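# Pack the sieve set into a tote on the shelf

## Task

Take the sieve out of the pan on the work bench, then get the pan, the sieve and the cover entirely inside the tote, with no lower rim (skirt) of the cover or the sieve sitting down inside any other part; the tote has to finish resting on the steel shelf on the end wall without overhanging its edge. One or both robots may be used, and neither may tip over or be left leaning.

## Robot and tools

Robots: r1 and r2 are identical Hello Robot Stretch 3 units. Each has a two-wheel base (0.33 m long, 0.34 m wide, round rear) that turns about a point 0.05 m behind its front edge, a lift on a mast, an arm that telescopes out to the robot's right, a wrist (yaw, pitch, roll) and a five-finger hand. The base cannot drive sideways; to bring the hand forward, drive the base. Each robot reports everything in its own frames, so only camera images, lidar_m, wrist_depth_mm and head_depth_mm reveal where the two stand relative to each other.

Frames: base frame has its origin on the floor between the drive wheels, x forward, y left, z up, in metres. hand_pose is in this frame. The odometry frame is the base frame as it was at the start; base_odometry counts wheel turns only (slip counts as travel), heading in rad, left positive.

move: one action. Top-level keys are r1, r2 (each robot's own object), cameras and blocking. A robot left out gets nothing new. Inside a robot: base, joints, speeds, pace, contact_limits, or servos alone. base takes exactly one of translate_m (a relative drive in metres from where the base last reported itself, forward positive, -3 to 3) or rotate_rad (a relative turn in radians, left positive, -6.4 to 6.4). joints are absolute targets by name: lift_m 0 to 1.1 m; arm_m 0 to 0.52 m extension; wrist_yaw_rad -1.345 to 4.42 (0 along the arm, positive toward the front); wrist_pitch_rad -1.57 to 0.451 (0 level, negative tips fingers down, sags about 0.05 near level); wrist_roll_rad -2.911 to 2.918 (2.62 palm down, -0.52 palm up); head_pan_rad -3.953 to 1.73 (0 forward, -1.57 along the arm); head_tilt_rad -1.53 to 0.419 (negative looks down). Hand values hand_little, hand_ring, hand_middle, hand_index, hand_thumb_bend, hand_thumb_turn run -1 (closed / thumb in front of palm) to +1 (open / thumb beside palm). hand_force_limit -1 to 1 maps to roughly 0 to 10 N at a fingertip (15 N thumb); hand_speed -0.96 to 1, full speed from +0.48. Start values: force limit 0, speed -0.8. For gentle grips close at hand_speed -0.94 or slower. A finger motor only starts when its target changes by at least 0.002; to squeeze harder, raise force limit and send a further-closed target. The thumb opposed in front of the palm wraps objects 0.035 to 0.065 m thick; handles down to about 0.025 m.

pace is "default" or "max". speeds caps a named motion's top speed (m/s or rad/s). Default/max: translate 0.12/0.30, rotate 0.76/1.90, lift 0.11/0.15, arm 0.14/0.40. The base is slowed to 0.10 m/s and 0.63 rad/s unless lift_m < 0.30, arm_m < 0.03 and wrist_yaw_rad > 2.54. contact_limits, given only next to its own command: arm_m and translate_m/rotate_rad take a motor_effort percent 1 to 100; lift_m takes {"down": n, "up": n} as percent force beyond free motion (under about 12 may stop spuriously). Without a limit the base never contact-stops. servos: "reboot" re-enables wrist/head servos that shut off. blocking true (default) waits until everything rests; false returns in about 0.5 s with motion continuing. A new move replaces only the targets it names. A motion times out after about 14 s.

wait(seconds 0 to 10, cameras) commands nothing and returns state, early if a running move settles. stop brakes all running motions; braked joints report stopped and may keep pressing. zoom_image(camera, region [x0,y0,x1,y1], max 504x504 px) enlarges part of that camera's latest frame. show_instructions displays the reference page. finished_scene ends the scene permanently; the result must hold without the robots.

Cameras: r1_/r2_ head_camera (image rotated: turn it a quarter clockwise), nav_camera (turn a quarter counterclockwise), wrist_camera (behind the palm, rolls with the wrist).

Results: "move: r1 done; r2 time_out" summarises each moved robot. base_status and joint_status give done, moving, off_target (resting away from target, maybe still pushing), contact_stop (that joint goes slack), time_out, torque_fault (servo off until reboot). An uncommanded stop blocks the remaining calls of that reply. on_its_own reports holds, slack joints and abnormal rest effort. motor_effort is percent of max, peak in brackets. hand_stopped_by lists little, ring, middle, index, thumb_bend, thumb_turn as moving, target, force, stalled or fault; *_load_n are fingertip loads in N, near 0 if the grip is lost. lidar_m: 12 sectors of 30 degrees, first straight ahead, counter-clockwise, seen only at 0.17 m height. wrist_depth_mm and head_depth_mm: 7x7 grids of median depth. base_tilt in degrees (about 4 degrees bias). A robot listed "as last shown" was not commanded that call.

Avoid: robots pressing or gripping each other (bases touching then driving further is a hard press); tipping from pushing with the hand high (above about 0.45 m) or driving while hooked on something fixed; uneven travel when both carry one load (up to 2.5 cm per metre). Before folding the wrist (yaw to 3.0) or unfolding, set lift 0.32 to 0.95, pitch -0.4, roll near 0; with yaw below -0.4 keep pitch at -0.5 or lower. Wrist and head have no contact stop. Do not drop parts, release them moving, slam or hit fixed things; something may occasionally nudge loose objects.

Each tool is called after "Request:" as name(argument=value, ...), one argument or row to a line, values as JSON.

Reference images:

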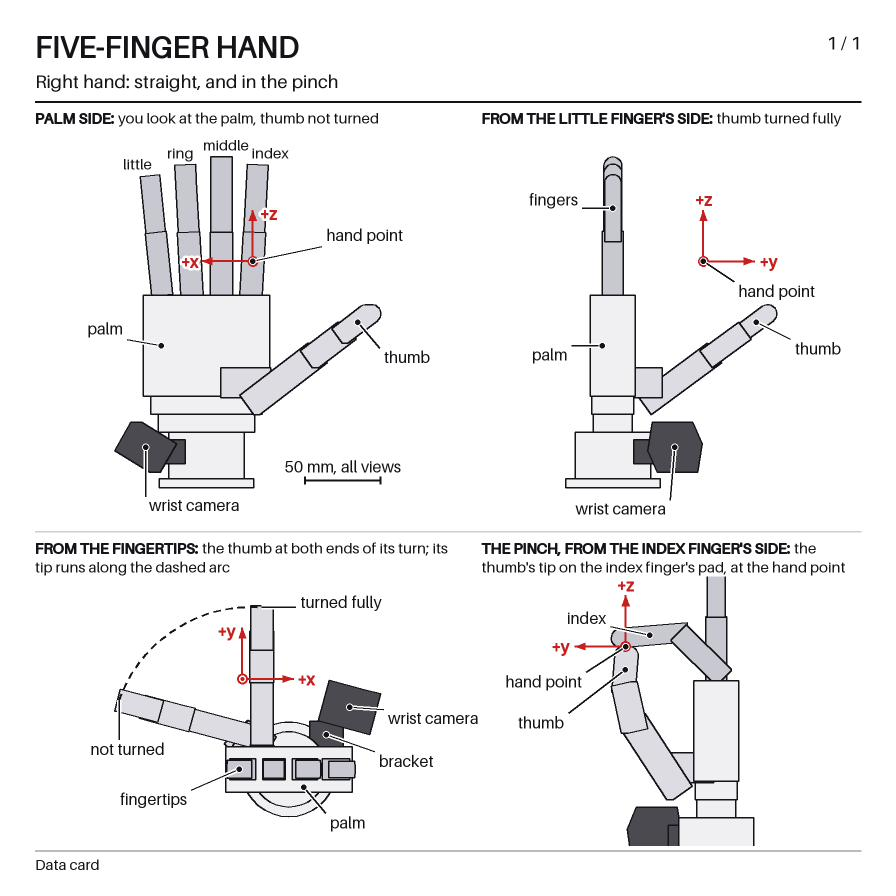

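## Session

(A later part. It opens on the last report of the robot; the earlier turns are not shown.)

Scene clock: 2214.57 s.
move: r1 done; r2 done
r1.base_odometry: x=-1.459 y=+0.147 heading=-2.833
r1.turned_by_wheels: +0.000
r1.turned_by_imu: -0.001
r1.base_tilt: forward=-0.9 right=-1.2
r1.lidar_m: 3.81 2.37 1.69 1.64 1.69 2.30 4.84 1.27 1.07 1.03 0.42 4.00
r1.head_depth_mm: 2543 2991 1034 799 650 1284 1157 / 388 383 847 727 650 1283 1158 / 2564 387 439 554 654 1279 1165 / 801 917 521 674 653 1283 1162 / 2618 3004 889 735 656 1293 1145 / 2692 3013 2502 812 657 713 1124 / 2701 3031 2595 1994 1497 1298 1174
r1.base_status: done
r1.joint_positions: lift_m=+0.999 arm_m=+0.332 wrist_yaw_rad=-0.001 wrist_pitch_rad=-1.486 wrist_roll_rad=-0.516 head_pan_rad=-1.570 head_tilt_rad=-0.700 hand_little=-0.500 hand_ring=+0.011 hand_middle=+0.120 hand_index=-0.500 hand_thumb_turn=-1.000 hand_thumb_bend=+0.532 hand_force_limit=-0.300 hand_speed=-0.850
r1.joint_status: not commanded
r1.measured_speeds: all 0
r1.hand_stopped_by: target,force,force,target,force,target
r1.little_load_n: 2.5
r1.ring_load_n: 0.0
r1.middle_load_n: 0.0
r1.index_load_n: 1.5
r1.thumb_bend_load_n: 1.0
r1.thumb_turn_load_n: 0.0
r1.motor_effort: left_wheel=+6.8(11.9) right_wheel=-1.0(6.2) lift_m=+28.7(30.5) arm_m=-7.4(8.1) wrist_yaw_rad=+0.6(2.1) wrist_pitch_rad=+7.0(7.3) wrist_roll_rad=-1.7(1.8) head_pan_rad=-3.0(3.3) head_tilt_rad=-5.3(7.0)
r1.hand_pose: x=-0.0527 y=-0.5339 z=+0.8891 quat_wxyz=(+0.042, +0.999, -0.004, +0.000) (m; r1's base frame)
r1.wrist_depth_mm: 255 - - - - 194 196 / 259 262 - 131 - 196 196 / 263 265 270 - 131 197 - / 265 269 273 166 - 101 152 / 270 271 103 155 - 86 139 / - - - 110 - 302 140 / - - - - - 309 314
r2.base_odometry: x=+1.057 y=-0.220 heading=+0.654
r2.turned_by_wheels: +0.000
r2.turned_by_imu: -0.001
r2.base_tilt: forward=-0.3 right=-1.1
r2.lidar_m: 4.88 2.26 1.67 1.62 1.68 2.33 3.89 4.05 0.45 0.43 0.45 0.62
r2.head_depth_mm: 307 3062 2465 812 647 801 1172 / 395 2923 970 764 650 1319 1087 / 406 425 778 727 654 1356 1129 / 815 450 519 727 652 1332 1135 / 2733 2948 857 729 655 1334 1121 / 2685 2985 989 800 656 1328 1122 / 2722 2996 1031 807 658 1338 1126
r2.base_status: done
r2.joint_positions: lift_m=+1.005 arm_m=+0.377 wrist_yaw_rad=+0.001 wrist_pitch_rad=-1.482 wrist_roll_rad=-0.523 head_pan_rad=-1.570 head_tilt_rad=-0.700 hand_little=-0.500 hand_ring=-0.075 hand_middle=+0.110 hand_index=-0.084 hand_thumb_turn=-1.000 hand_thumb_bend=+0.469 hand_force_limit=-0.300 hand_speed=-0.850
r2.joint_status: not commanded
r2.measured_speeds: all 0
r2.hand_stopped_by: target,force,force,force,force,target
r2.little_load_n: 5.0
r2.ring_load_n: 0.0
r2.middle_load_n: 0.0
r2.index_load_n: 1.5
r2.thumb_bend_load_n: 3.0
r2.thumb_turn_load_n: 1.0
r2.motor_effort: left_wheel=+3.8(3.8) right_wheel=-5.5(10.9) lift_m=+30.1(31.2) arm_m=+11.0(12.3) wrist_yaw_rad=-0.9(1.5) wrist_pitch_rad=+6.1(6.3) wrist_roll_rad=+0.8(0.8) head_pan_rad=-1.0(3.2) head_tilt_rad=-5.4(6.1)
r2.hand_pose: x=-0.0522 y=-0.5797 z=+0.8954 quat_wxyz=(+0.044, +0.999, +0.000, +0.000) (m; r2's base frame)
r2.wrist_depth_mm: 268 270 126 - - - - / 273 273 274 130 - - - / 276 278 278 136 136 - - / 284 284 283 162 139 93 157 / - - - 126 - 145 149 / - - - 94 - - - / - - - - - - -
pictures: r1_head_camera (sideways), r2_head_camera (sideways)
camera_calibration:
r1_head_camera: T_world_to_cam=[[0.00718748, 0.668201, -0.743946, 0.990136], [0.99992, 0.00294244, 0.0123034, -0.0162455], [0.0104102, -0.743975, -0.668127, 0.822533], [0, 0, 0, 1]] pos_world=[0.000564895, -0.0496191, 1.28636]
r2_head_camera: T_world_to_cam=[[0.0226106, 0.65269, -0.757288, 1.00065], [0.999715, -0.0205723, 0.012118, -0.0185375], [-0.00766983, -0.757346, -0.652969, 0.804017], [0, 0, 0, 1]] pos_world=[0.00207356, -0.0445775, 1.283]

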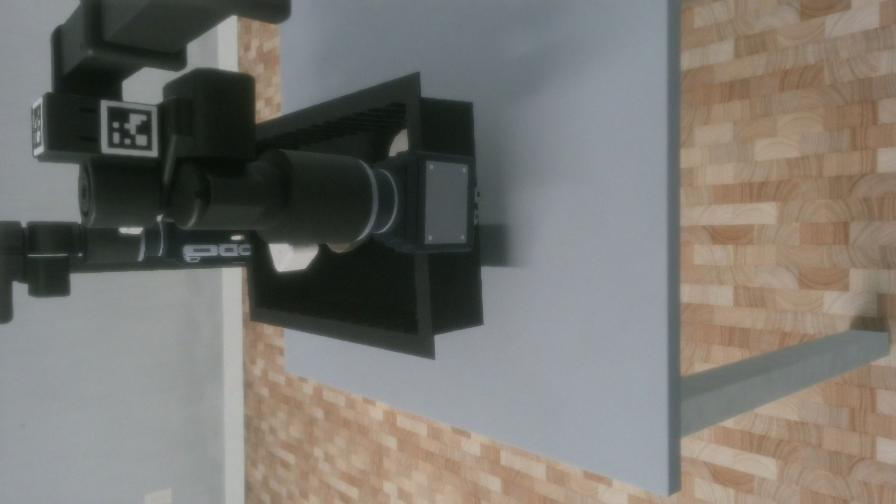

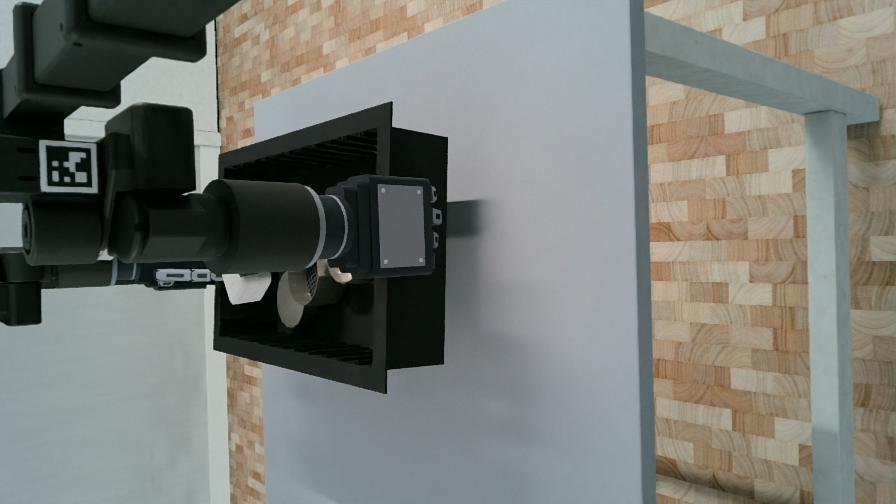

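Request:
move(
  r1={"base": {"rotate_rad": 0.014}, "joints": {"arm_m": 0.327}, "speeds": {"rotate_rad": 0.1, "arm_m": 0.02}},
  r2={"base": {"rotate_rad": -0.012}, "joints": {"arm_m": 0.3715}, "speeds": {"rotate_rad": 0.1, "arm_m": 0.02}},
)

Request:
move(
  r1={"base": {"translate_m": 0.4}, "speeds": {"translate_m": 0.1}},
  r2={"base": {"translate_m": -0.4}, "speeds": {"translate_m": 0.1}},
  cameras=["r1_head_camera", "r2_head_camera"],
)

Scene clock: 2237.73 s.
move: r1 done; r2 done
r1.base_odometry: x=-1.459 y=+0.147 heading=-2.819
r1.turned_by_wheels: +0.014
r1.turned_by_imu: +0.013
r1.base_tilt: forward=-0.9 right=-1.1
r1.lidar_m: 3.81 2.34 1.69 1.64 1.70 2.33 4.86 1.27 1.06 1.03 0.42 3.98
r1.head_depth_mm: 2526 3038 1039 799 650 1276 1153 / 388 379 873 730 650 1287 1152 / 2548 384 435 551 653 1290 1155 / 804 931 826 675 653 1292 1164 / 2675 2999 908 737 657 1278 1121 / 2653 3051 2584 815 658 715 1143 / 2675 3028 2595 1993 1536 1296 1168
r1.base_status: done
r1.joint_positions: lift_m=+0.999 arm_m=+0.327 wrist_yaw_rad=-0.001 wrist_pitch_rad=-1.469 wrist_roll_rad=-0.516 head_pan_rad=-1.570 head_tilt_rad=-0.700 hand_little=-0.500 hand_ring=+0.011 hand_middle=+0.120 hand_index=-0.500 hand_thumb_turn=-1.000 hand_thumb_bend=+0.532 hand_force_limit=-0.300 hand_speed=-0.850
r1.joint_status: all done
r1.measured_speeds: all 0
r1.hand_stopped_by: target,force,force,target,force,target
r1.little_load_n: 2.5
r1.ring_load_n: 0.0
r1.middle_load_n: 2.0
r1.index_load_n: 2.0
r1.thumb_bend_load_n: 2.0
r1.thumb_turn_load_n: 0.0
r1.motor_effort: left_wheel=-3.2(4.1) right_wheel=+3.4(5.1) lift_m=+26.1(27.7) arm_m=-17.4(20.4) wrist_yaw_rad=+0.0(2.1) wrist_pitch_rad=+3.9(7.2) wrist_roll_rad=-1.4(1.8) head_pan_rad=-2.6(3.1) head_tilt_rad=-4.9(6.2)
r1.hand_pose: x=-0.0527 y=-0.5332 z=+0.8902 quat_wxyz=(+0.051, +0.999, -0.004, +0.000) (m; r1's base frame)
r1.wrist_depth_mm: 253 - - - - 197 199 / 258 261 - 131 - 197 199 / 261 266 270 - 131 198 - / 265 269 271 167 - 107 167 / 269 271 103 154 - 86 139 / - - - 111 - 303 140 / - - - - - 307 318
r2.base_odometry: x=+1.057 y=-0.220 heading=+0.642
r2.turned_by_wheels: -0.012
r2.turned_by_imu: -0.012
r2.base_tilt: forward=-0.3 right=-1.1
r2.lidar_m: 4.90 2.29 1.67 1.62 1.67 2.30 3.88 4.02 0.45 0.43 0.45 0.61
r2.head_depth_mm: 306 3020 2456 836 647 1264 1163 / 394 2881 960 767 649 1322 1091 / 401 419 768 726 653 1351 1132 / 425 444 516 728 653 1322 1137 / 2667 2968 859 731 656 1331 1117 / 2719 3017 985 801 657 1343 1114 / 2718 3010 1030 805 660 1347 1149
r2.base_status: done
r2.joint_positions: lift_m=+1.005 arm_m=+0.371 wrist_yaw_rad=+0.001 wrist_pitch_rad=-1.466 wrist_roll_rad=-0.524 head_pan_rad=-1.570 head_tilt_rad=-0.700 hand_little=-0.500 hand_ring=-0.075 hand_middle=+0.110 hand_index=-0.084 hand_thumb_turn=-1.000 hand_thumb_bend=+0.469 hand_force_limit=-0.300 hand_speed=-0.850
r2.joint_status: all done
r2.measured_speeds: all 0
r2.hand_stopped_by: target,force,force,force,force,target
r2.little_load_n: 5.0
r2.ring_load_n: 0.0
r2.middle_load_n: 2.0
r2.index_load_n: 0.5
r2.thumb_bend_load_n: 4.5
r2.thumb_turn_load_n: 0.5
r2.motor_effort: left_wheel=+5.5(9.1) right_wheel=-5.1(10.3) lift_m=+29.4(29.9) arm_m=-9.9(13.9) wrist_yaw_rad=-1.0(1.4) wrist_pitch_rad=+3.0(6.1) wrist_roll_rad=+0.8(1.0) head_pan_rad=-2.4(2.7) head_tilt_rad=-5.3(5.5)
r2.hand_pose: x=-0.0522 y=-0.5788 z=+0.8964 quat_wxyz=(+0.052, +0.999, +0.001, +0.000) (m; r2's base frame)
r2.wrist_depth_mm: 268 269 126 - - - - / 272 272 274 131 - - - / 277 279 278 136 136 - - / 281 282 284 162 139 102 157 / - 286 - 122 - 145 149 / - - - 94 - - - / - - - - - - -
pictures: none

Scene clock: 2242.87 s.
move: r1 done; r2 done
r1.base_odometry: x=-1.838 y=+0.021 heading=-2.819
r1.turned_by_wheels: +0.000
r1.turned_by_imu: -0.002
r1.base_tilt: forward=-0.9 right=-1.1
r1.lidar_m: 3.42 2.34 1.69 1.62 1.70 2.32 1.65 1.46 0.42 1.04 3.19 3.59
r1.head_depth_mm: 2559 3018 1035 798 649 696 1135 / 388 379 850 727 1509 1346 1094 / 2537 383 434 547 1556 1349 1164 / 802 918 828 671 1591 1343 1163 / 2666 3034 894 779 1609 1345 1166 / 2664 3020 2588 1955 1605 1354 1160 / 2701 3025 2608 1986 1610 1355 1165
r1.base_status: done
r1.joint_positions: lift_m=+0.999 arm_m=+0.327 wrist_yaw_rad=-0.001 wrist_pitch_rad=-1.473 wrist_roll_rad=-0.516 head_pan_rad=-1.570 head_tilt_rad=-0.700 hand_little=-0.500 hand_ring=+0.011 hand_middle=+0.120 hand_index=-0.500 hand_thumb_turn=-1.000 hand_thumb_bend=+0.532 hand_force_limit=-0.300 hand_speed=-0.850
r1.joint_status: not commanded
r1.measured_speeds: all 0
r1.hand_stopped_by: target,force,force,target,force,target
r1.little_load_n: 2.5
r1.ring_load_n: 0.0
r1.middle_load_n: 1.5
r1.index_load_n: 2.0
r1.thumb_bend_load_n: 2.0
r1.thumb_turn_load_n: 0.0
r1.motor_effort: left_wheel=+6.0(9.9) right_wheel=-0.3(7.4) lift_m=+25.9(26.8) arm_m=+4.2(16.9) wrist_yaw_rad=-0.3(1.9) wrist_pitch_rad=+4.6(4.8) wrist_roll_rad=-1.4(1.8) head_pan_rad=-2.6(3.4) head_tilt_rad=-4.5(6.9)
r1.hand_pose: x=-0.0527 y=-0.5321 z=+0.8899 quat_wxyz=(+0.048, +0.999, -0.004, +0.000) (m; r1's base frame)
r1.wrist_depth_mm: 968 - 129 - - 196 197 / - 998 - 131 - 200 199 / 997 - - 141 131 199 - / - - - 166 - 101 155 / - - 103 150 - 86 139 / - - - 111 - 304 139 / - - - - - 308 313
r2.base_odometry: x=+0.737 y=-0.460 heading=+0.643
r2.turned_by_wheels: +0.000
r2.turned_by_imu: -0.001
r2.base_tilt: forward=-0.5 right=-1.1
r2.lidar_m: 1.66 2.29 1.68 1.62 1.68 2.29 3.48 3.61 3.28 1.08 0.46 0.61
r2.head_depth_mm: 306 3004 2474 1921 1584 1335 1173 / 394 2922 2361 1857 1591 1347 1168 / 401 420 763 1775 1586 1354 1174 / 424 445 514 1708 1593 1351 1173 / 2675 2922 855 1367 1561 1366 1161 / 2682 2956 987 805 695 814 1041 / 2693 3002 1037 806 663 1335 1142
r2.base_status: done
r2.joint_positions: lift_m=+1.005 arm_m=+0.372 wrist_yaw_rad=+0.002 wrist_pitch_rad=-1.467 wrist_roll_rad=-0.525 head_pan_rad=-1.570 head_tilt_rad=-0.700 hand_little=-0.500 hand_ring=-0.075 hand_middle=+0.110 hand_index=-0.084 hand_thumb_turn=-1.000 hand_thumb_bend=+0.469 hand_force_limit=-0.300 hand_speed=-0.850
r2.joint_status: not commanded
r2.measured_speeds: all 0
r2.hand_stopped_by: target,force,force,force,force,target
r2.little_load_n: 4.5
r2.ring_load_n: 0.0
r2.middle_load_n: 1.0
r2.index_load_n: 0.0
r2.thumb_bend_load_n: 4.5
r2.thumb_turn_load_n: 0.5
r2.motor_effort: left_wheel=+4.9(4.9) right_wheel=-7.0(12.4) lift_m=+28.7(29.8) arm_m=+15.0(15.3) wrist_yaw_rad=-1.4(1.7) wrist_pitch_rad=+3.4(3.6) wrist_roll_rad=+1.3(1.3) head_pan_rad=-0.7(3.1) head_tilt_rad=-4.8(5.9)
r2.hand_pose: x=-0.0521 y=-0.5784 z=+0.8963 quat_wxyz=(+0.051, +0.999, +0.001, +0.000) (m; r2's base frame)
r2.wrist_depth_mm: 267 269 126 - - - 203 / 273 273 273 131 - - - / 277 278 - 135 136 - - / 281 404 - 162 139 93 160 / - - - 122 - 145 149 / - - - 94 - - - / - - - - - - -
pictures: r1_head_camera (sideways), r2_head_camera (sideways)
camera_calibration:
r1_head_camera: T_world_to_cam=[[0.00718748, 0.668201, -0.743946, 0.990136], [0.99992, 0.00294244, 0.0123034, -0.0162455], [0.0104102, -0.743975, -0.668127, 0.822533], [0, 0, 0, 1]] pos_world=[0.000564895, -0.0496191, 1.28636]
r2_head_camera: T_world_to_cam=[[0.0226102, 0.652797, -0.757196, 1.00054], [0.999715, -0.0205737, 0.0121149, -0.0185335], [-0.00766981, -0.757254, -0.653076, 0.804159], [0, 0, 0, 1]] pos_world=[0.00207356, -0.0445771, 1.283]

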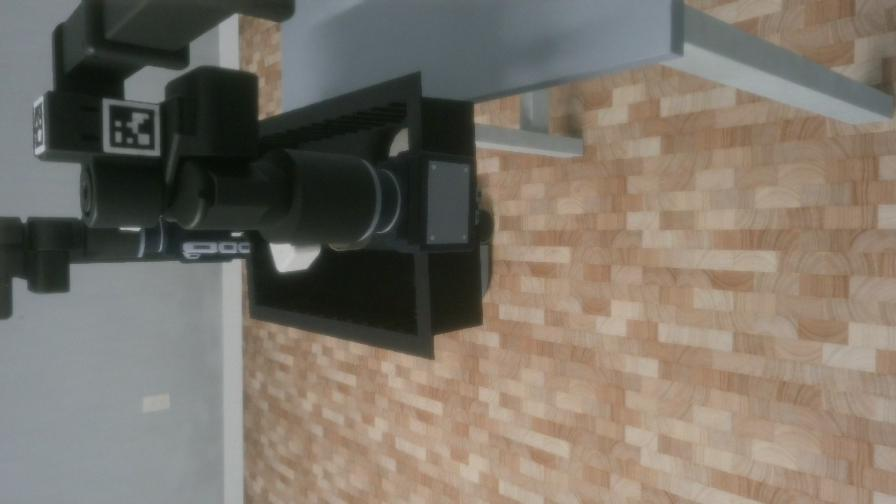

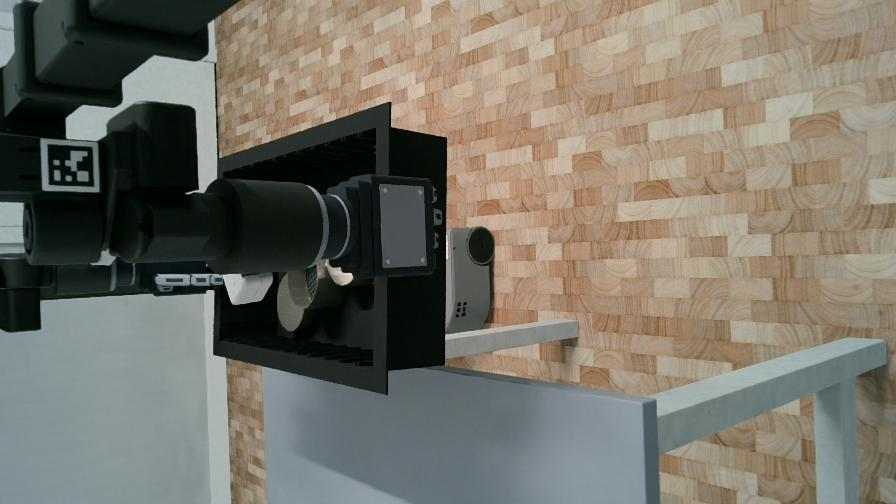

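Request:
move(
  r1={"base": {"translate_m": 0.8}, "speeds": {"translate_m": 0.1}},
  r2={"base": {"translate_m": -0.8}, "speeds": {"translate_m": 0.1}},
  cameras=["r1_head_camera", "r2_head_camera"],
)

Scene clock: 2276.07 s.
move: r1 done; r2 done
r1.base_odometry: x=-2.597 y=-0.233 heading=-2.819
r1.turned_by_wheels: +0.000
r1.turned_by_imu: -0.003
r1.base_tilt: forward=-1.0 right=-1.2
r1.lidar_m: 2.66 2.35 1.71 1.62 1.69 2.33 2.44 1.05 1.41 1.46 3.21 2.77
r1.head_depth_mm: 2546 3000 2491 1951 1592 1338 1162 / 388 379 851 787 1590 1340 1164 / 2532 384 433 535 1591 1343 1159 / 798 916 512 671 1601 1342 1161 / 2698 3009 896 777 1599 1345 1166 / 2668 3008 2596 1980 1607 1352 1173 / 2685 3005 2610 1990 1606 1350 1175
r1.base_status: done
r1.joint_positions: lift_m=+0.999 arm_m=+0.327 wrist_yaw_rad=+0.001 wrist_pitch_rad=-1.480 wrist_roll_rad=-0.519 head_pan_rad=-1.570 head_tilt_rad=-0.700 hand_little=-0.500 hand_ring=+0.011 hand_middle=+0.120 hand_index=-0.500 hand_thumb_turn=-1.000 hand_thumb_bend=+0.532 hand_force_limit=-0.300 hand_speed=-0.850
r1.joint_status: not commanded
r1.measured_speeds: all 0
r1.hand_stopped_by: target,force,force,target,force,target
r1.little_load_n: 2.0
r1.ring_load_n: 0.0
r1.middle_load_n: 1.0
r1.index_load_n: 1.5
r1.thumb_bend_load_n: 1.5
r1.thumb_turn_load_n: -0.5
r1.motor_effort: left_wheel=+2.8(11.5) right_wheel=+2.8(6.9) lift_m=+29.0(30.3) arm_m=+14.5(19.7) wrist_yaw_rad=-0.1(2.2) wrist_pitch_rad=+5.8(6.1) wrist_roll_rad=-0.5(1.7) head_pan_rad=-1.7(3.2) head_tilt_rad=-5.5(6.4)
r1.hand_pose: x=-0.0525 y=-0.5307 z=+0.8895 quat_wxyz=(+0.045, +0.999, -0.002, +0.000) (m; r1's base frame)
r1.wrist_depth_mm: - - 129 - - 196 197 / 989 - - 131 - 197 198 / - - - 141 131 199 - / - - - 166 - 101 156 / - - 103 150 - 86 138 / - - - 111 - - 140 / - - - - - - -
r2.base_odometry: x=+0.096 y=-0.939 heading=+0.643
r2.turned_by_wheels: +0.000
r2.turned_by_imu: -0.001
r2.base_tilt: forward=-0.4 right=-1.1
r2.lidar_m: 1.68 2.29 1.67 1.61 1.68 2.30 2.68 2.79 3.28 1.47 1.44 1.06
r2.head_depth_mm: 306 3014 2407 1925 1573 1347 1170 / 394 2925 2428 1869 1579 1349 1176 / 401 420 762 710 1597 1354 1184 / 425 445 514 1695 1600 1359 1180 / 2632 2890 842 1723 1603 1362 1183 / 2706 2968 2421 1948 1613 1359 1191 / 2686 3001 2539 1952 1613 1368 1188
r2.base_status: done
r2.joint_positions: lift_m=+1.005 arm_m=+0.372 wrist_yaw_rad=+0.002 wrist_pitch_rad=-1.474 wrist_roll_rad=-0.526 head_pan_rad=-1.570 head_tilt_rad=-0.700 hand_little=-0.500 hand_ring=-0.075 hand_middle=+0.110 hand_index=-0.084 hand_thumb_turn=-1.000 hand_thumb_bend=+0.469 hand_force_limit=-0.300 hand_speed=-0.850
r2.joint_status: not commanded
r2.measured_speeds: all 0
r2.hand_stopped_by: target,force,force,force,force,target
r2.little_load_n: 5.0
r2.ring_load_n: 0.0
r2.middle_load_n: 1.0
r2.index_load_n: 0.0
r2.thumb_bend_load_n: 3.0
r2.thumb_turn_load_n: 0.0
r2.motor_effort: left_wheel=+1.2(3.5) right_wheel=-3.6(11.7) lift_m=+26.5(28.4) arm_m=+14.9(15.3) wrist_yaw_rad=-1.9(2.6) wrist_pitch_rad=+4.5(4.8) wrist_roll_rad=+1.5(1.8) head_pan_rad=-1.8(3.1) head_tilt_rad=-4.1(5.1)
r2.hand_pose: x=-0.0520 y=-0.5768 z=+0.8959 quat_wxyz=(+0.048, +0.999, +0.002, +0.000) (m; r2's base frame)
r2.wrist_depth_mm: 970 982 126 - - - 208 / - - - 131 - - - / - - - 135 136 - - / - - - 162 139 93 161 / - - - 122 - 145 149 / - - - 94 - - - / - - - - - - -
pictures: r1_head_camera (sideways), r2_head_camera (sideways)
camera_calibration:
r1_head_camera: T_world_to_cam=[[0.00718748, 0.668201, -0.743946, 0.990136], [0.99992, 0.00294244, 0.0123034, -0.0162455], [0.0104102, -0.743975, -0.668127, 0.822533], [0, 0, 0, 1]] pos_world=[0.000564895, -0.0496191, 1.28636]
r2_head_camera: T_world_to_cam=[[0.0226102, 0.652797, -0.757196, 1.00054], [0.999715, -0.0205737, 0.0121149, -0.0185335], [-0.00766981, -0.757254, -0.653076, 0.804159], [0, 0, 0, 1]] pos_world=[0.00207356, -0.0445771, 1.283]

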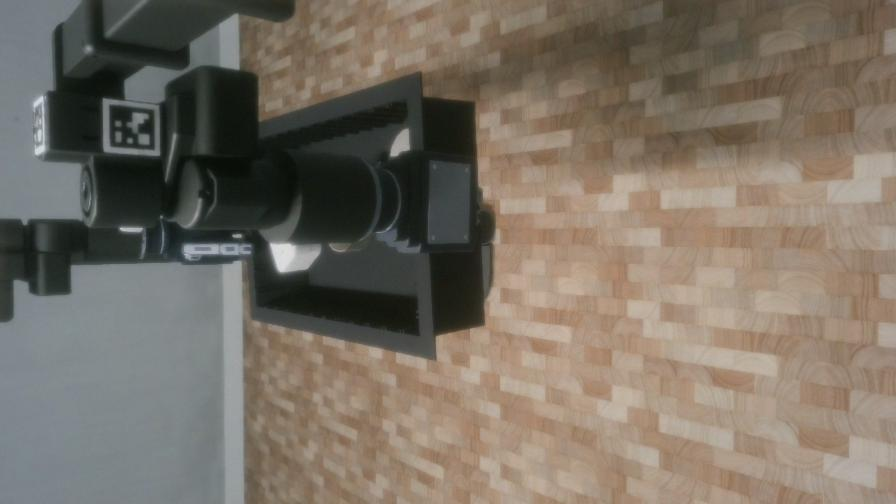

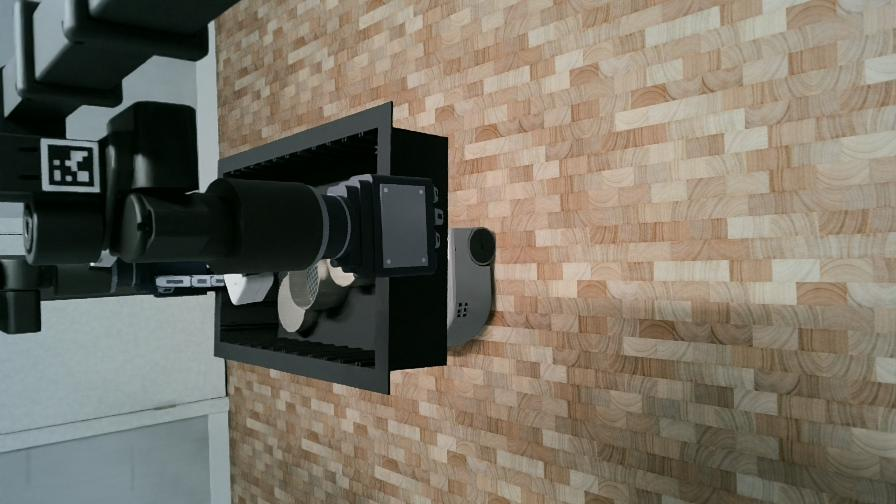

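Request:
move(
  r1={"base": {"translate_m": 1.0}, "speeds": {"translate_m": 0.1}, "joints": {"head_tilt_rad": -0.6}},
  r2={"base": {"translate_m": -1.0}, "speeds": {"translate_m": 0.1}, "joints": {"head_tilt_rad": -0.6}},
  cameras=["r1_head_camera", "r2_head_camera", "r1_nav_camera"],
)

Scene clock: 2298.53 s.
move: r1 done; r2 done
r1.base_odometry: x=-3.545 y=-0.550 heading=-2.819
r1.turned_by_wheels: +0.000
r1.turned_by_imu: -0.004
r1.base_tilt: forward=-1.0 right=-1.2
r1.lidar_m: 1.66 1.72 1.72 1.65 1.71 2.31 2.01 2.22 3.19 1.45 2.38 1.73
r1.head_depth_mm: 2637 324 2926 2221 1736 1422 1213 / 2603 387 399 734 1687 1421 1205 / 2635 399 405 490 1637 1420 1214 / 857 880 923 632 1640 1428 1214 / 1283 2929 3096 777 1690 1435 1218 / 2627 2935 3139 2245 1762 1431 1222 / 2653 2989 3138 2277 1763 1448 1222
r1.base_status: done
r1.joint_positions: lift_m=+0.999 arm_m=+0.327 wrist_yaw_rad=+0.001 wrist_pitch_rad=-1.488 wrist_roll_rad=-0.519 head_pan_rad=-1.570 head_tilt_rad=-0.600 hand_little=-0.500 hand_ring=+0.011 hand_middle=+0.120 hand_index=-0.500 hand_thumb_turn=-1.000 hand_thumb_bend=+0.532 hand_force_limit=-0.300 hand_speed=-0.850
r1.joint_status: all done
r1.measured_speeds: all 0
r1.hand_stopped_by: target,force,force,target,force,target
r1.little_load_n: 2.5
r1.ring_load_n: 0.0
r1.middle_load_n: 0.5
r1.index_load_n: 1.0
r1.thumb_bend_load_n: 1.0
r1.thumb_turn_load_n: 0.0
r1.motor_effort: left_wheel=+4.2(11.3) right_wheel=+0.8(8.4) lift_m=+31.8(33.1) arm_m=+7.5(13.6) wrist_yaw_rad=-1.3(2.5) wrist_pitch_rad=+7.4(7.5) wrist_roll_rad=-0.7(0.8) head_pan_rad=-1.7(3.3) head_tilt_rad=+4.1(6.1)
r1.hand_pose: x=-0.0525 y=-0.5286 z=+0.8890 quat_wxyz=(+0.041, +0.999, -0.002, +0.000) (m; r1's base frame)
r1.wrist_depth_mm: 978 - - - - 195 196 / - - - 131 - 197 197 / 963 - - - 131 199 - / - - - 167 - 101 155 / - - 103 149 - 85 138 / - - - 111 - - 140 / - - - - - - -
r2.base_odometry: x=-0.704 y=-1.539 heading=+0.643
r2.turned_by_wheels: +0.000
r2.turned_by_imu: -0.003
r2.base_tilt: forward=-0.4 right=-1.0
r2.lidar_m: 2.02 2.29 1.68 1.62 1.68 1.75 1.68 1.75 2.39 1.46 3.26 2.25
r2.head_depth_mm: 2666 307 2821 2174 1714 1431 1227 / 2605 419 2828 2060 1739 1437 1223 / 2591 422 478 580 1703 1442 1229 / 2598 438 470 553 1714 1439 1230 / 873 2988 962 753 1702 1453 1237 / 2659 2906 3070 2141 1757 1462 1238 / 2643 2944 3087 2270 1770 1453 1243
r2.base_status: done
r2.joint_positions: lift_m=+1.005 arm_m=+0.372 wrist_yaw_rad=+0.003 wrist_pitch_rad=-1.482 wrist_roll_rad=-0.528 head_pan_rad=-1.570 head_tilt_rad=-0.600 hand_little=-0.500 hand_ring=-0.075 hand_middle=+0.110 hand_index=-0.084 hand_thumb_turn=-1.000 hand_thumb_bend=+0.469 hand_force_limit=-0.300 hand_speed=-0.850
r2.joint_status: all done
r2.measured_speeds: all 0
r2.hand_stopped_by: target,force,force,force,force,target
r2.little_load_n: 5.5
r2.ring_load_n: 0.0
r2.middle_load_n: 0.0
r2.index_load_n: 0.5
r2.thumb_bend_load_n: 2.5
r2.thumb_turn_load_n: 0.0
r2.motor_effort: left_wheel=+4.9(4.9) right_wheel=-6.7(12.1) lift_m=+28.0(28.2) arm_m=+13.8(15.1) wrist_yaw_rad=-2.2(3.1) wrist_pitch_rad=+5.9(6.2) wrist_roll_rad=+2.1(2.3) head_pan_rad=-1.5(2.7) head_tilt_rad=+2.7(5.2)
r2.hand_pose: x=-0.0518 y=-0.5750 z=+0.8954 quat_wxyz=(+0.044, +0.999, +0.004, +0.000) (m; r2's base frame)
r2.wrist_depth_mm: 981 988 126 - - - 198 / - - 130 131 - - - / - - - 135 136 - - / - - - 161 139 93 161 / - - - 126 - 145 149 / - - - 94 - - - / - - - - - - -
pictures: r1_head_camera (sideways), r1_nav_camera (sideways), r2_head_camera (sideways)
camera_calibration:
r1_head_camera: T_world_to_cam=[[0.00722844, 0.590506, -0.807001, 1.07231], [0.99992, 0.00413381, 0.0119813, -0.0158281], [0.010411, -0.807023, -0.590428, 0.721443], [0, 0, 0, 1]] pos_world=[0.000564805, -0.0509163, 1.2915]
r1_nav_camera: T_world_to_cam=[[0.042518, -0.573727, 0.817942, -1.02543], [-0.998792, -0.0445998, 0.0206354, 0.0289847], [0.024641, -0.817831, -0.57493, 0.703142], [0, 0, 0, 1]] pos_world=[0.0552229, -0.0119742, 1.2424]
r2_head_camera: T_world_to_cam=[[0.022589, 0.573761, -0.818711, 1.08071], [0.999716, -0.0191645, 0.0141525, -0.0211822], [-0.00757003, -0.818798, -0.574031, 0.701404], [0, 0, 0, 1]] pos_world=[0.0020737, -0.0461671, 1.28772]

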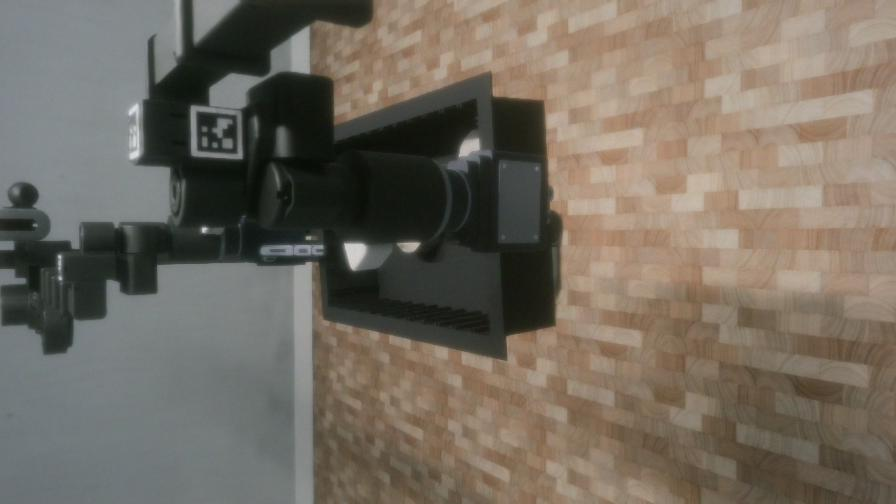

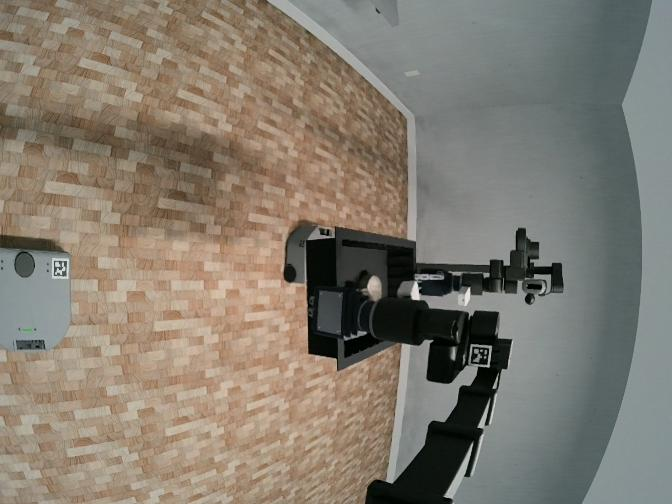

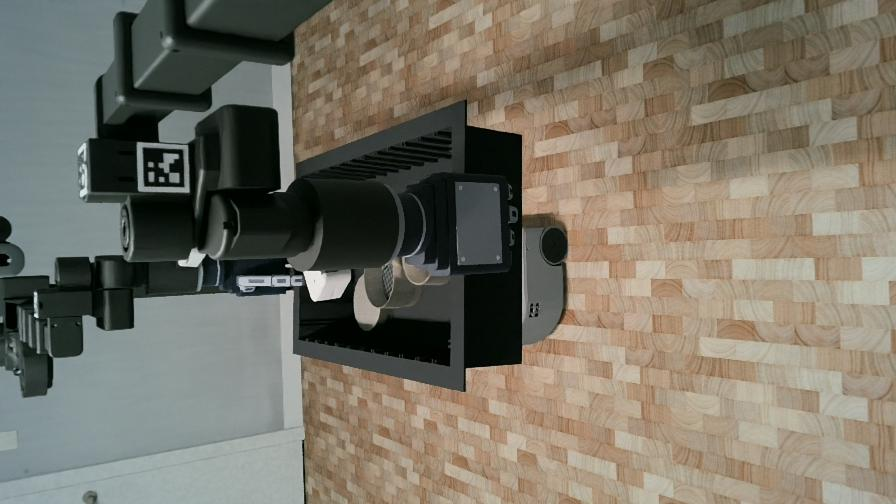

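Request:
move(
  r1={"joints": {"arm_m": 0.321, "head_pan_rad": -0.4, "head_tilt_rad": -0.35}, "speeds": {"arm_m": 0.02}},
  r2={"joints": {"arm_m": 0.366, "head_pan_rad": -2.75, "head_tilt_rad": -0.35}, "speeds": {"arm_m": 0.02}},
  cameras=["r1_head_camera", "r2_head_camera"],
)

Scene clock: 2308.23 s.
move: r1 done; r2 done
r1.base_odometry: x=-3.545 y=-0.550 heading=-2.819
r1.turned_by_wheels: +0.000
r1.turned_by_imu: -0.001
r1.base_tilt: forward=-0.9 right=-1.2
r1.lidar_m: 1.66 1.72 1.71 1.65 1.71 2.31 2.01 2.22 3.19 1.45 2.38 1.73
r1.head_depth_mm: 1686 1816 1968 2073 2240 1795 1418 / 1618 1720 1864 1809 2200 1801 1429 / 1570 1673 1781 1678 2067 1782 1416 / 1512 1606 1705 1665 1997 1815 1429 / 1452 1543 1649 1680 1906 1798 1429 / 1414 1492 1584 1680 1801 1804 1431 / 1367 1441 1531 1627 1724 1801 1443
r1.base_status: not commanded
r1.joint_positions: lift_m=+0.999 arm_m=+0.321 wrist_yaw_rad=+0.001 wrist_pitch_rad=-1.467 wrist_roll_rad=-0.519 head_pan_rad=-0.376 head_tilt_rad=-0.345 hand_little=-0.500 hand_ring=+0.011 hand_middle=+0.120 hand_index=-0.500 hand_thumb_turn=-1.000 hand_thumb_bend=+0.533 hand_force_limit=-0.300 hand_speed=-0.850
r1.joint_status: all done
r1.measured_speeds: all 0
r1.hand_stopped_by: target,force,force,target,force,target
r1.little_load_n: 3.5
r1.ring_load_n: 0.0
r1.middle_load_n: 2.5
r1.index_load_n: 2.0
r1.thumb_bend_load_n: 3.0
r1.thumb_turn_load_n: 0.0
r1.motor_effort: left_wheel=+3.7(4.6) right_wheel=+1.0(1.7) lift_m=+31.1(31.8) arm_m=-18.2(20.0) wrist_yaw_rad=-0.6(2.5) wrist_pitch_rad=+3.5(7.4) wrist_roll_rad=-0.7(0.8) head_pan_rad=-0.7(5.8) head_tilt_rad=+4.4(6.9)
r1.hand_pose: x=-0.0525 y=-0.5278 z=+0.8903 quat_wxyz=(+0.052, +0.999, -0.002, +0.000) (m; r1's base frame)
r1.wrist_depth_mm: 1000 - - - - 197 198 / - - - 131 - 199 199 / - 992 - - 131 198 - / - - - 166 - 101 151 / - - 103 150 - 86 139 / - - - 110 - - 140 / - - - - - - -
r2.base_odometry: x=-0.704 y=-1.539 heading=+0.643
r2.turned_by_wheels: +0.000
r2.turned_by_imu: +0.000
r2.base_tilt: forward=-0.3 right=-1.1
r2.lidar_m: 2.02 2.29 1.68 1.62 1.68 1.75 1.69 1.75 2.39 1.46 3.24 2.25
r2.head_depth_mm: 1393 1466 1557 1660 1792 1827 - / 1423 1514 1613 1711 1847 1889 - / 1477 1578 1687 1606 1934 1948 - / 1528 1632 1753 1633 2004 2015 - / 1581 1682 1827 1785 2117 - - / 1646 1774 1893 1800 2185 - - / 1717 1832 1972 2094 2288 - -
r2.base_status: not commanded
r2.joint_positions: lift_m=+1.005 arm_m=+0.366 wrist_yaw_rad=+0.002 wrist_pitch_rad=-1.464 wrist_roll_rad=-0.525 head_pan_rad=-2.768 head_tilt_rad=-0.348 hand_little=-0.500 hand_ring=-0.075 hand_middle=+0.110 hand_index=-0.084 hand_thumb_turn=-1.000 hand_thumb_bend=+0.469 hand_force_limit=-0.300 hand_speed=-0.850
r2.joint_status: all done
r2.measured_speeds: all 0
r2.hand_stopped_by: target,force,force,force,force,target
r2.little_load_n: 5.5
r2.ring_load_n: 1.5
r2.middle_load_n: 2.0
r2.index_load_n: 0.0
r2.thumb_bend_load_n: 4.0
r2.thumb_turn_load_n: 0.0
r2.motor_effort: left_wheel=+4.9(5.0) right_wheel=-6.2(6.7) lift_m=+28.9(28.9) arm_m=-12.6(13.9) wrist_yaw_rad=-1.6(2.8) wrist_pitch_rad=+2.7(6.1) wrist_roll_rad=+1.6(2.4) head_pan_rad=-2.1(5.3) head_tilt_rad=+3.7(9.3)
r2.hand_pose: x=-0.0520 y=-0.5739 z=+0.8965 quat_wxyz=(+0.053, +0.999, +0.002, +0.000) (m; r2's base frame)
r2.wrist_depth_mm: 981 975 126 - - - - / - - - 131 - - - / - - - 134 136 - - / - - - 162 139 93 165 / - - - 122 - 146 150 / - - - 94 - - - / - - - - - - -
pictures: r1_head_camera (sideways), r2_head_camera (sideways)
camera_calibration:
r1_head_camera: T_world_to_cam=[[-0.33943, 0.142211, -0.929819, 1.23468], [0.36133, 0.932377, 0.0106985, -0.0103127], [0.868463, -0.33234, -0.367861, 0.42664], [0, 0, 0, 1]] pos_world=[0.0522917, -0.0241793, 1.30508]
r2_head_camera: T_world_to_cam=[[0.335445, 0.106927, -0.935972, 1.23173], [0.350654, -0.936318, 0.0187055, -0.0231134], [-0.874367, -0.334477, -0.351578, 0.417202], [0, 0, 0, 1]] pos_world=[-0.0402849, -0.0138017, 1.29997]

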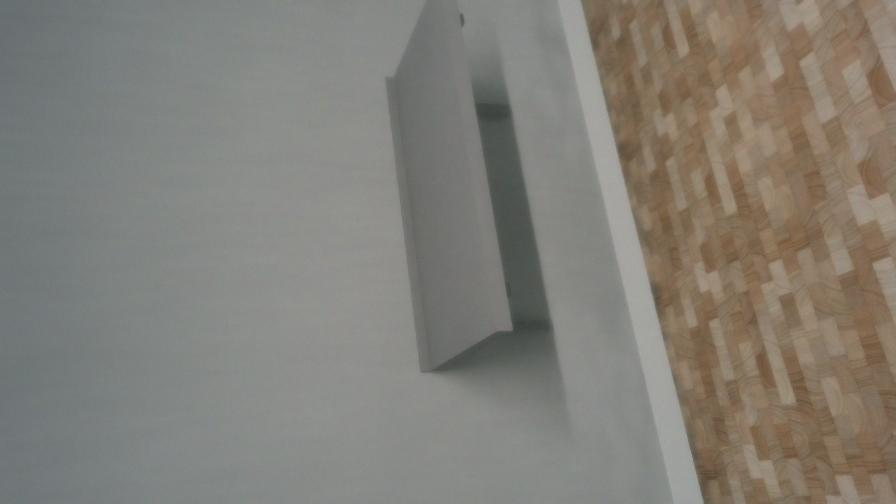

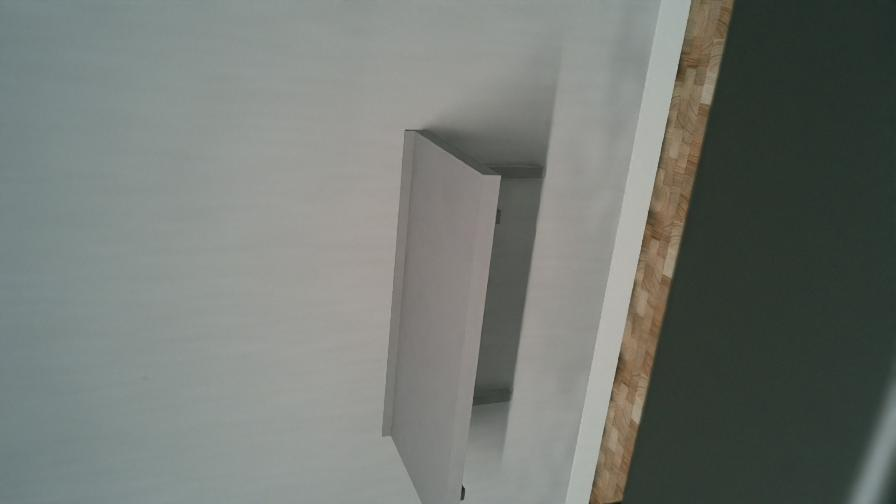

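Request:
zoom_image(
  camera="r1_head_camera",
  region=[360, 0, 620, 400],
)

Request:
zoom_image(
  camera="r2_head_camera",
  region=[360, 104, 620, 504],
)

Scaled by 1.260 from the camera's 896x504 image, which has a finer 1280x720 frame.

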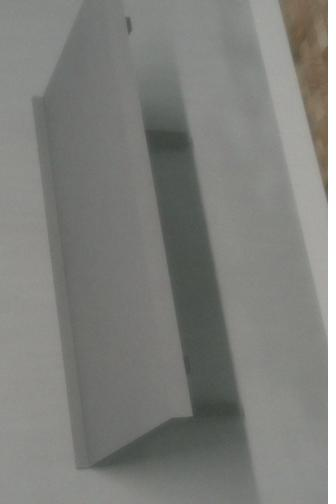

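Scaled by 1.260 from the camera's 896x504 image, which has a finer 1280x720 frame.

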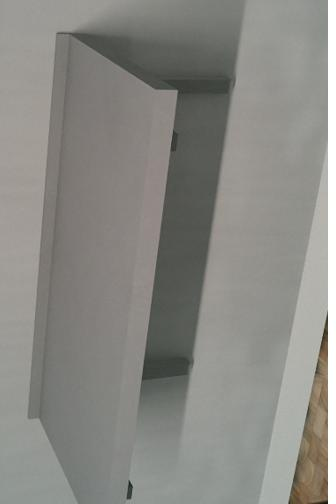

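Request:
move(
  r1={"base": {"translate_m": 1.0}, "speeds": {"translate_m": 0.1}, "joints": {"head_pan_rad": -1.2, "head_tilt_rad": -0.6}},
  r2={"base": {"translate_m": -1.0}, "speeds": {"translate_m": 0.1}, "joints": {"head_pan_rad": -1.95, "head_tilt_rad": -0.6}},
  cameras=["r1_head_camera", "r2_head_camera"],
)

Scene clock: 2350.97 s.
move: r1 done; r2 done
r1.base_odometry: x=-4.493 y=-0.868 heading=-2.819
r1.turned_by_wheels: +0.000
r1.turned_by_imu: -0.005
r1.base_tilt: forward=-1.0 right=-1.2
r1.lidar_m: 0.67 0.70 0.94 1.66 1.71 2.33 2.97 3.13 3.18 1.44 0.96 0.70
r1.head_depth_mm: 1225 2729 919 785 632 1414 1205 / 2568 2875 3065 764 1583 1418 1208 / 1901 2212 2134 1001 1740 1434 1207 / 1481 1629 1300 923 769 1432 1207 / 1197 1289 1270 929 722 623 1213 / 1009 1071 1118 931 724 591 1192 / 873 916 968 935 727 608 1193
r1.base_status: done
r1.joint_positions: lift_m=+0.999 arm_m=+0.321 wrist_yaw_rad=+0.002 wrist_pitch_rad=-1.477 wrist_roll_rad=-0.521 head_pan_rad=-1.200 head_tilt_rad=-0.600 hand_little=-0.500 hand_ring=+0.011 hand_middle=+0.120 hand_index=-0.500 hand_thumb_turn=-1.000 hand_thumb_bend=+0.533 hand_force_limit=-0.300 hand_speed=-0.850
r1.joint_status: all done
r1.measured_speeds: all 0
r1.hand_stopped_by: target,force,force,target,force,target
r1.little_load_n: 2.5
r1.ring_load_n: 0.0
r1.middle_load_n: 1.0
r1.index_load_n: 1.5
r1.thumb_bend_load_n: 2.5
r1.thumb_turn_load_n: 0.0
r1.motor_effort: left_wheel=+6.0(11.6) right_wheel=-1.0(7.4) lift_m=+26.8(30.1) arm_m=-0.3(12.9) wrist_yaw_rad=-1.4(3.2) wrist_pitch_rad=+5.3(5.5) wrist_roll_rad=-0.1(0.8) head_pan_rad=+2.4(5.6) head_tilt_rad=+4.5(6.2)
r1.hand_pose: x=-0.0523 y=-0.5255 z=+0.8897 quat_wxyz=(+0.047, +0.999, -0.001, +0.000) (m; r1's base frame)
r1.wrist_depth_mm: 274 - - - - 194 196 / - - - 132 - 195 196 / - - - - 131 198 - / - - - 167 - 106 - / - - 103 150 - 85 138 / - - - 111 - - 139 / - - - - - - -
r2.base_odometry: x=-1.504 y=-2.139 heading=+0.643
r2.turned_by_wheels: +0.000
r2.turned_by_imu: -0.003
r2.base_tilt: forward=-0.3 right=-1.2
r2.lidar_m: 3.00 2.30 1.68 1.61 0.98 0.71 0.68 0.71 0.97 1.45 3.29 3.16
r2.head_depth_mm: 901 965 1003 - - 1261 1219 / 1043 1109 - - 715 614 1228 / 1225 1315 - 844 720 1380 1234 / 1488 1556 - 880 1648 1444 1240 / 1901 1846 1181 1039 1748 1447 1241 / 2505 360 1244 705 1667 1463 1242 / 2560 409 436 494 1606 1463 1239
r2.base_status: done
r2.joint_positions: lift_m=+1.005 arm_m=+0.366 wrist_yaw_rad=+0.003 wrist_pitch_rad=-1.472 wrist_roll_rad=-0.528 head_pan_rad=-1.950 head_tilt_rad=-0.600 hand_little=-0.500 hand_ring=-0.075 hand_middle=+0.110 hand_index=-0.084 hand_thumb_turn=-1.000 hand_thumb_bend=+0.469 hand_force_limit=-0.300 hand_speed=-0.850
r2.joint_status: all done
r2.measured_speeds: all 0
r2.hand_stopped_by: target,force,force,force,force,target
r2.little_load_n: 5.0
r2.ring_load_n: 1.0
r2.middle_load_n: 0.5
r2.index_load_n: 0.0
r2.thumb_bend_load_n: 4.0
r2.thumb_turn_load_n: 0.5
r2.motor_effort: left_wheel=+4.7(5.2) right_wheel=-6.7(11.5) lift_m=+31.9(32.2) arm_m=-8.6(11.7) wrist_yaw_rad=-3.0(3.5) wrist_pitch_rad=+4.3(4.3) wrist_roll_rad=+2.3(2.6) head_pan_rad=-4.4(5.8) head_tilt_rad=-4.8(10.7)
r2.hand_pose: x=-0.0518 y=-0.5720 z=+0.8960 quat_wxyz=(+0.049, +0.999, +0.004, +0.000) (m; r2's base frame)
r2.wrist_depth_mm: 976 974 126 - - - - / - - 132 131 - - - / - - - 134 136 - - / - - - 162 139 93 165 / - - - 126 - 145 150 / - - - 94 - 301 299 / - - - - - 301 304
pictures: r1_head_camera (sideways), r2_head_camera (sideways)
camera_calibration:
r1_head_camera: T_world_to_cam=[[-0.206814, 0.553118, -0.807025, 1.07365], [0.93074, 0.365486, 0.011979, -0.0153987], [0.301582, -0.748652, -0.590396, 0.719617], [0, 0, 0, 1]] pos_world=[0.0193533, -0.049482, 1.2915]
r2_head_camera: T_world_to_cam=[[0.233771, 0.524576, -0.81864, 1.07932], [0.92132, -0.388548, 0.0141144, -0.020657], [-0.310677, -0.757529, -0.574134, 0.703402], [0, 0, 0, 1]] pos_world=[-0.0147521, -0.0413671, 1.28772]

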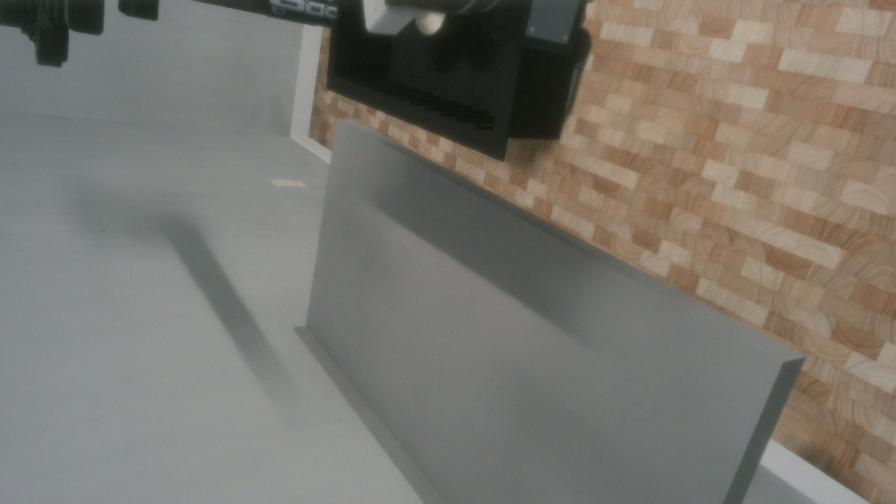

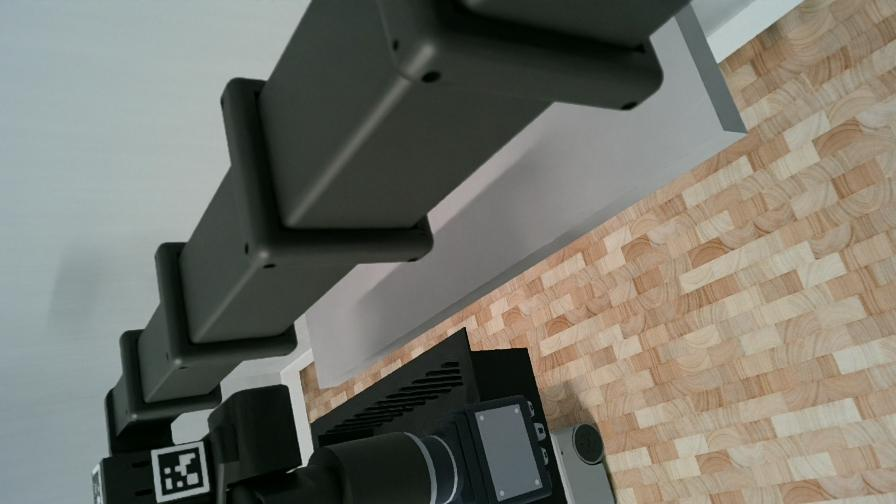

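Request:
move(
  r1={"base": {"translate_m": 0.345}, "speeds": {"translate_m": 0.08}, "joints": {"head_pan_rad": -1.4, "head_tilt_rad": -0.7}},
  r2={"base": {"translate_m": -0.345}, "speeds": {"translate_m": 0.08}, "joints": {"head_pan_rad": -1.75, "head_tilt_rad": -0.7}},
  cameras=["r1_head_camera", "r2_head_camera"],
)

Scene clock: 2375.17 s.
move: r1 done; r2 done
r1.base_odometry: x=-4.820 y=-0.977 heading=-2.818
r1.turned_by_wheels: +0.000
r1.turned_by_imu: -0.002
r1.base_tilt: forward=-0.9 right=-1.1
r1.lidar_m: 0.33 0.34 0.46 1.24 1.72 2.34 3.31 3.44 3.19 1.33 0.47 0.34
r1.head_depth_mm: 2455 363 436 626 685 560 1098 / 789 840 421 507 652 548 1092 / 2351 2862 885 667 655 551 1116 / 1471 1635 1011 734 654 551 1144 / 977 1043 1016 806 657 554 1160 / 731 768 807 786 659 555 1032 / 586 608 632 659 642 568 763
r1.base_status: done
r1.joint_positions: lift_m=+0.999 arm_m=+0.321 wrist_yaw_rad=+0.002 wrist_pitch_rad=-1.480 wrist_roll_rad=-0.521 head_pan_rad=-1.400 head_tilt_rad=-0.700 hand_little=-0.500 hand_ring=+0.011 hand_middle=+0.120 hand_index=-0.500 hand_thumb_turn=-1.000 hand_thumb_bend=+0.533 hand_force_limit=-0.300 hand_speed=-0.850
r1.joint_status: all done
r1.measured_speeds: all 0
r1.hand_stopped_by: target,force,force,target,force,target
r1.little_load_n: 2.5
r1.ring_load_n: 0.0
r1.middle_load_n: 0.5
r1.index_load_n: 1.0
r1.thumb_bend_load_n: 2.5
r1.thumb_turn_load_n: -0.5
r1.motor_effort: left_wheel=+7.9(11.7) right_wheel=-0.1(6.3) lift_m=+25.3(27.0) arm_m=+8.9(9.2) wrist_yaw_rad=-1.3(3.3) wrist_pitch_rad=+6.0(6.1) wrist_roll_rad=+0.0(0.3) head_pan_rad=-3.0(6.6) head_tilt_rad=-5.4(6.9)
r1.hand_pose: x=-0.0523 y=-0.5247 z=+0.8895 quat_wxyz=(+0.045, +0.999, +0.000, +0.000) (m; r1's base frame)
r1.wrist_depth_mm: 256 - - - - 195 196 / 259 261 - - - 198 197 / 261 266 269 - 131 198 - / 266 270 272 167 - 101 - / 269 273 103 153 - 86 139 / 272 - - 111 - - 139 / - - - - - - -
r2.base_odometry: x=-1.780 y=-2.346 heading=+0.644
r2.turned_by_wheels: +0.000
r2.turned_by_imu: -0.001
r2.base_tilt: forward=-0.3 right=-1.2
r2.lidar_m: 3.36 2.30 1.68 1.35 0.49 0.36 0.34 0.35 0.48 1.33 3.29 3.49
r2.head_depth_mm: 617 - - 728 647 791 918 / 753 - 917 787 649 1011 1139 / 332 1201 1014 792 650 592 1177 / 356 1327 839 728 654 579 1182 / 392 413 491 686 655 569 1187 / 415 439 521 676 658 558 1188 / 2505 2885 833 735 1532 1310 1183
r2.base_status: done
r2.joint_positions: lift_m=+1.005 arm_m=+0.366 wrist_yaw_rad=+0.004 wrist_pitch_rad=-1.475 wrist_roll_rad=-0.529 head_pan_rad=-1.750 head_tilt_rad=-0.701 hand_little=-0.500 hand_ring=-0.075 hand_middle=+0.110 hand_index=-0.084 hand_thumb_turn=-1.000 hand_thumb_bend=+0.469 hand_force_limit=-0.300 hand_speed=-0.850
r2.joint_status: all done
r2.measured_speeds: all 0
r2.hand_stopped_by: target,force,force,force,force,target
r2.little_load_n: 5.5
r2.ring_load_n: 0.5
r2.middle_load_n: 0.0
r2.index_load_n: 0.0
r2.thumb_bend_load_n: 4.5
r2.thumb_turn_load_n: 0.0
r2.motor_effort: left_wheel=+4.2(5.1) right_wheel=-8.0(12.3) lift_m=+29.4(32.1) arm_m=-6.6(8.1) wrist_yaw_rad=-2.8(3.8) wrist_pitch_rad=+4.8(5.0) wrist_roll_rad=+2.7(2.9) head_pan_rad=+4.3(5.6) head_tilt_rad=-3.7(10.4)
r2.hand_pose: x=-0.0517 y=-0.5712 z=+0.8958 quat_wxyz=(+0.047, +0.999, +0.005, +0.000) (m; r2's base frame)
r2.wrist_depth_mm: 983 971 126 - - - - / - - 129 131 - - - / - - 280 135 137 - - / - - 284 162 140 102 165 / - 288 - 126 - 146 150 / - - - 94 - 296 297 / - - - - - 305 301
pictures: r1_head_camera (sideways), r2_head_camera (sideways)
camera_calibration:
r1_head_camera: T_world_to_cam=[[-0.105931, 0.65969, -0.744035, 0.990977], [0.985022, 0.171994, 0.0122553, -0.0161481], [0.136055, -0.731592, -0.668028, 0.82159], [0, 0, 0, 1]] pos_world=[0.00910051, -0.0498906, 1.28636]
r2_head_camera: T_world_to_cam=[[0.1393, 0.638698, -0.756744, 0.99925], [0.979832, -0.199461, 0.0120186, -0.0182285], [-0.143264, -0.743156, -0.653601, 0.805704], [0, 0, 0, 1]] pos_world=[-0.00590558, -0.0430915, 1.283]

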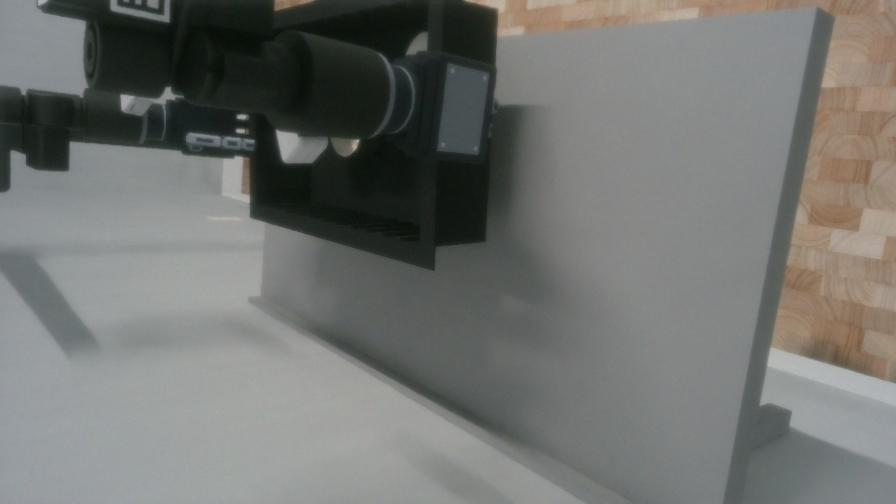

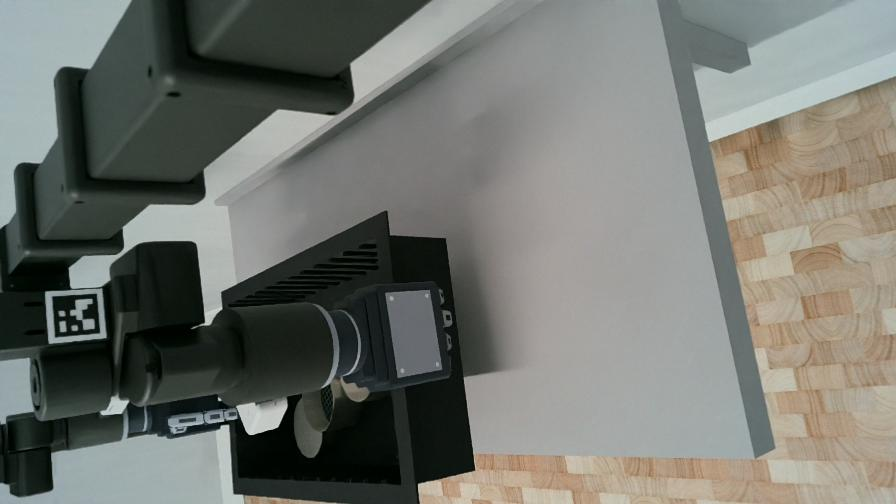

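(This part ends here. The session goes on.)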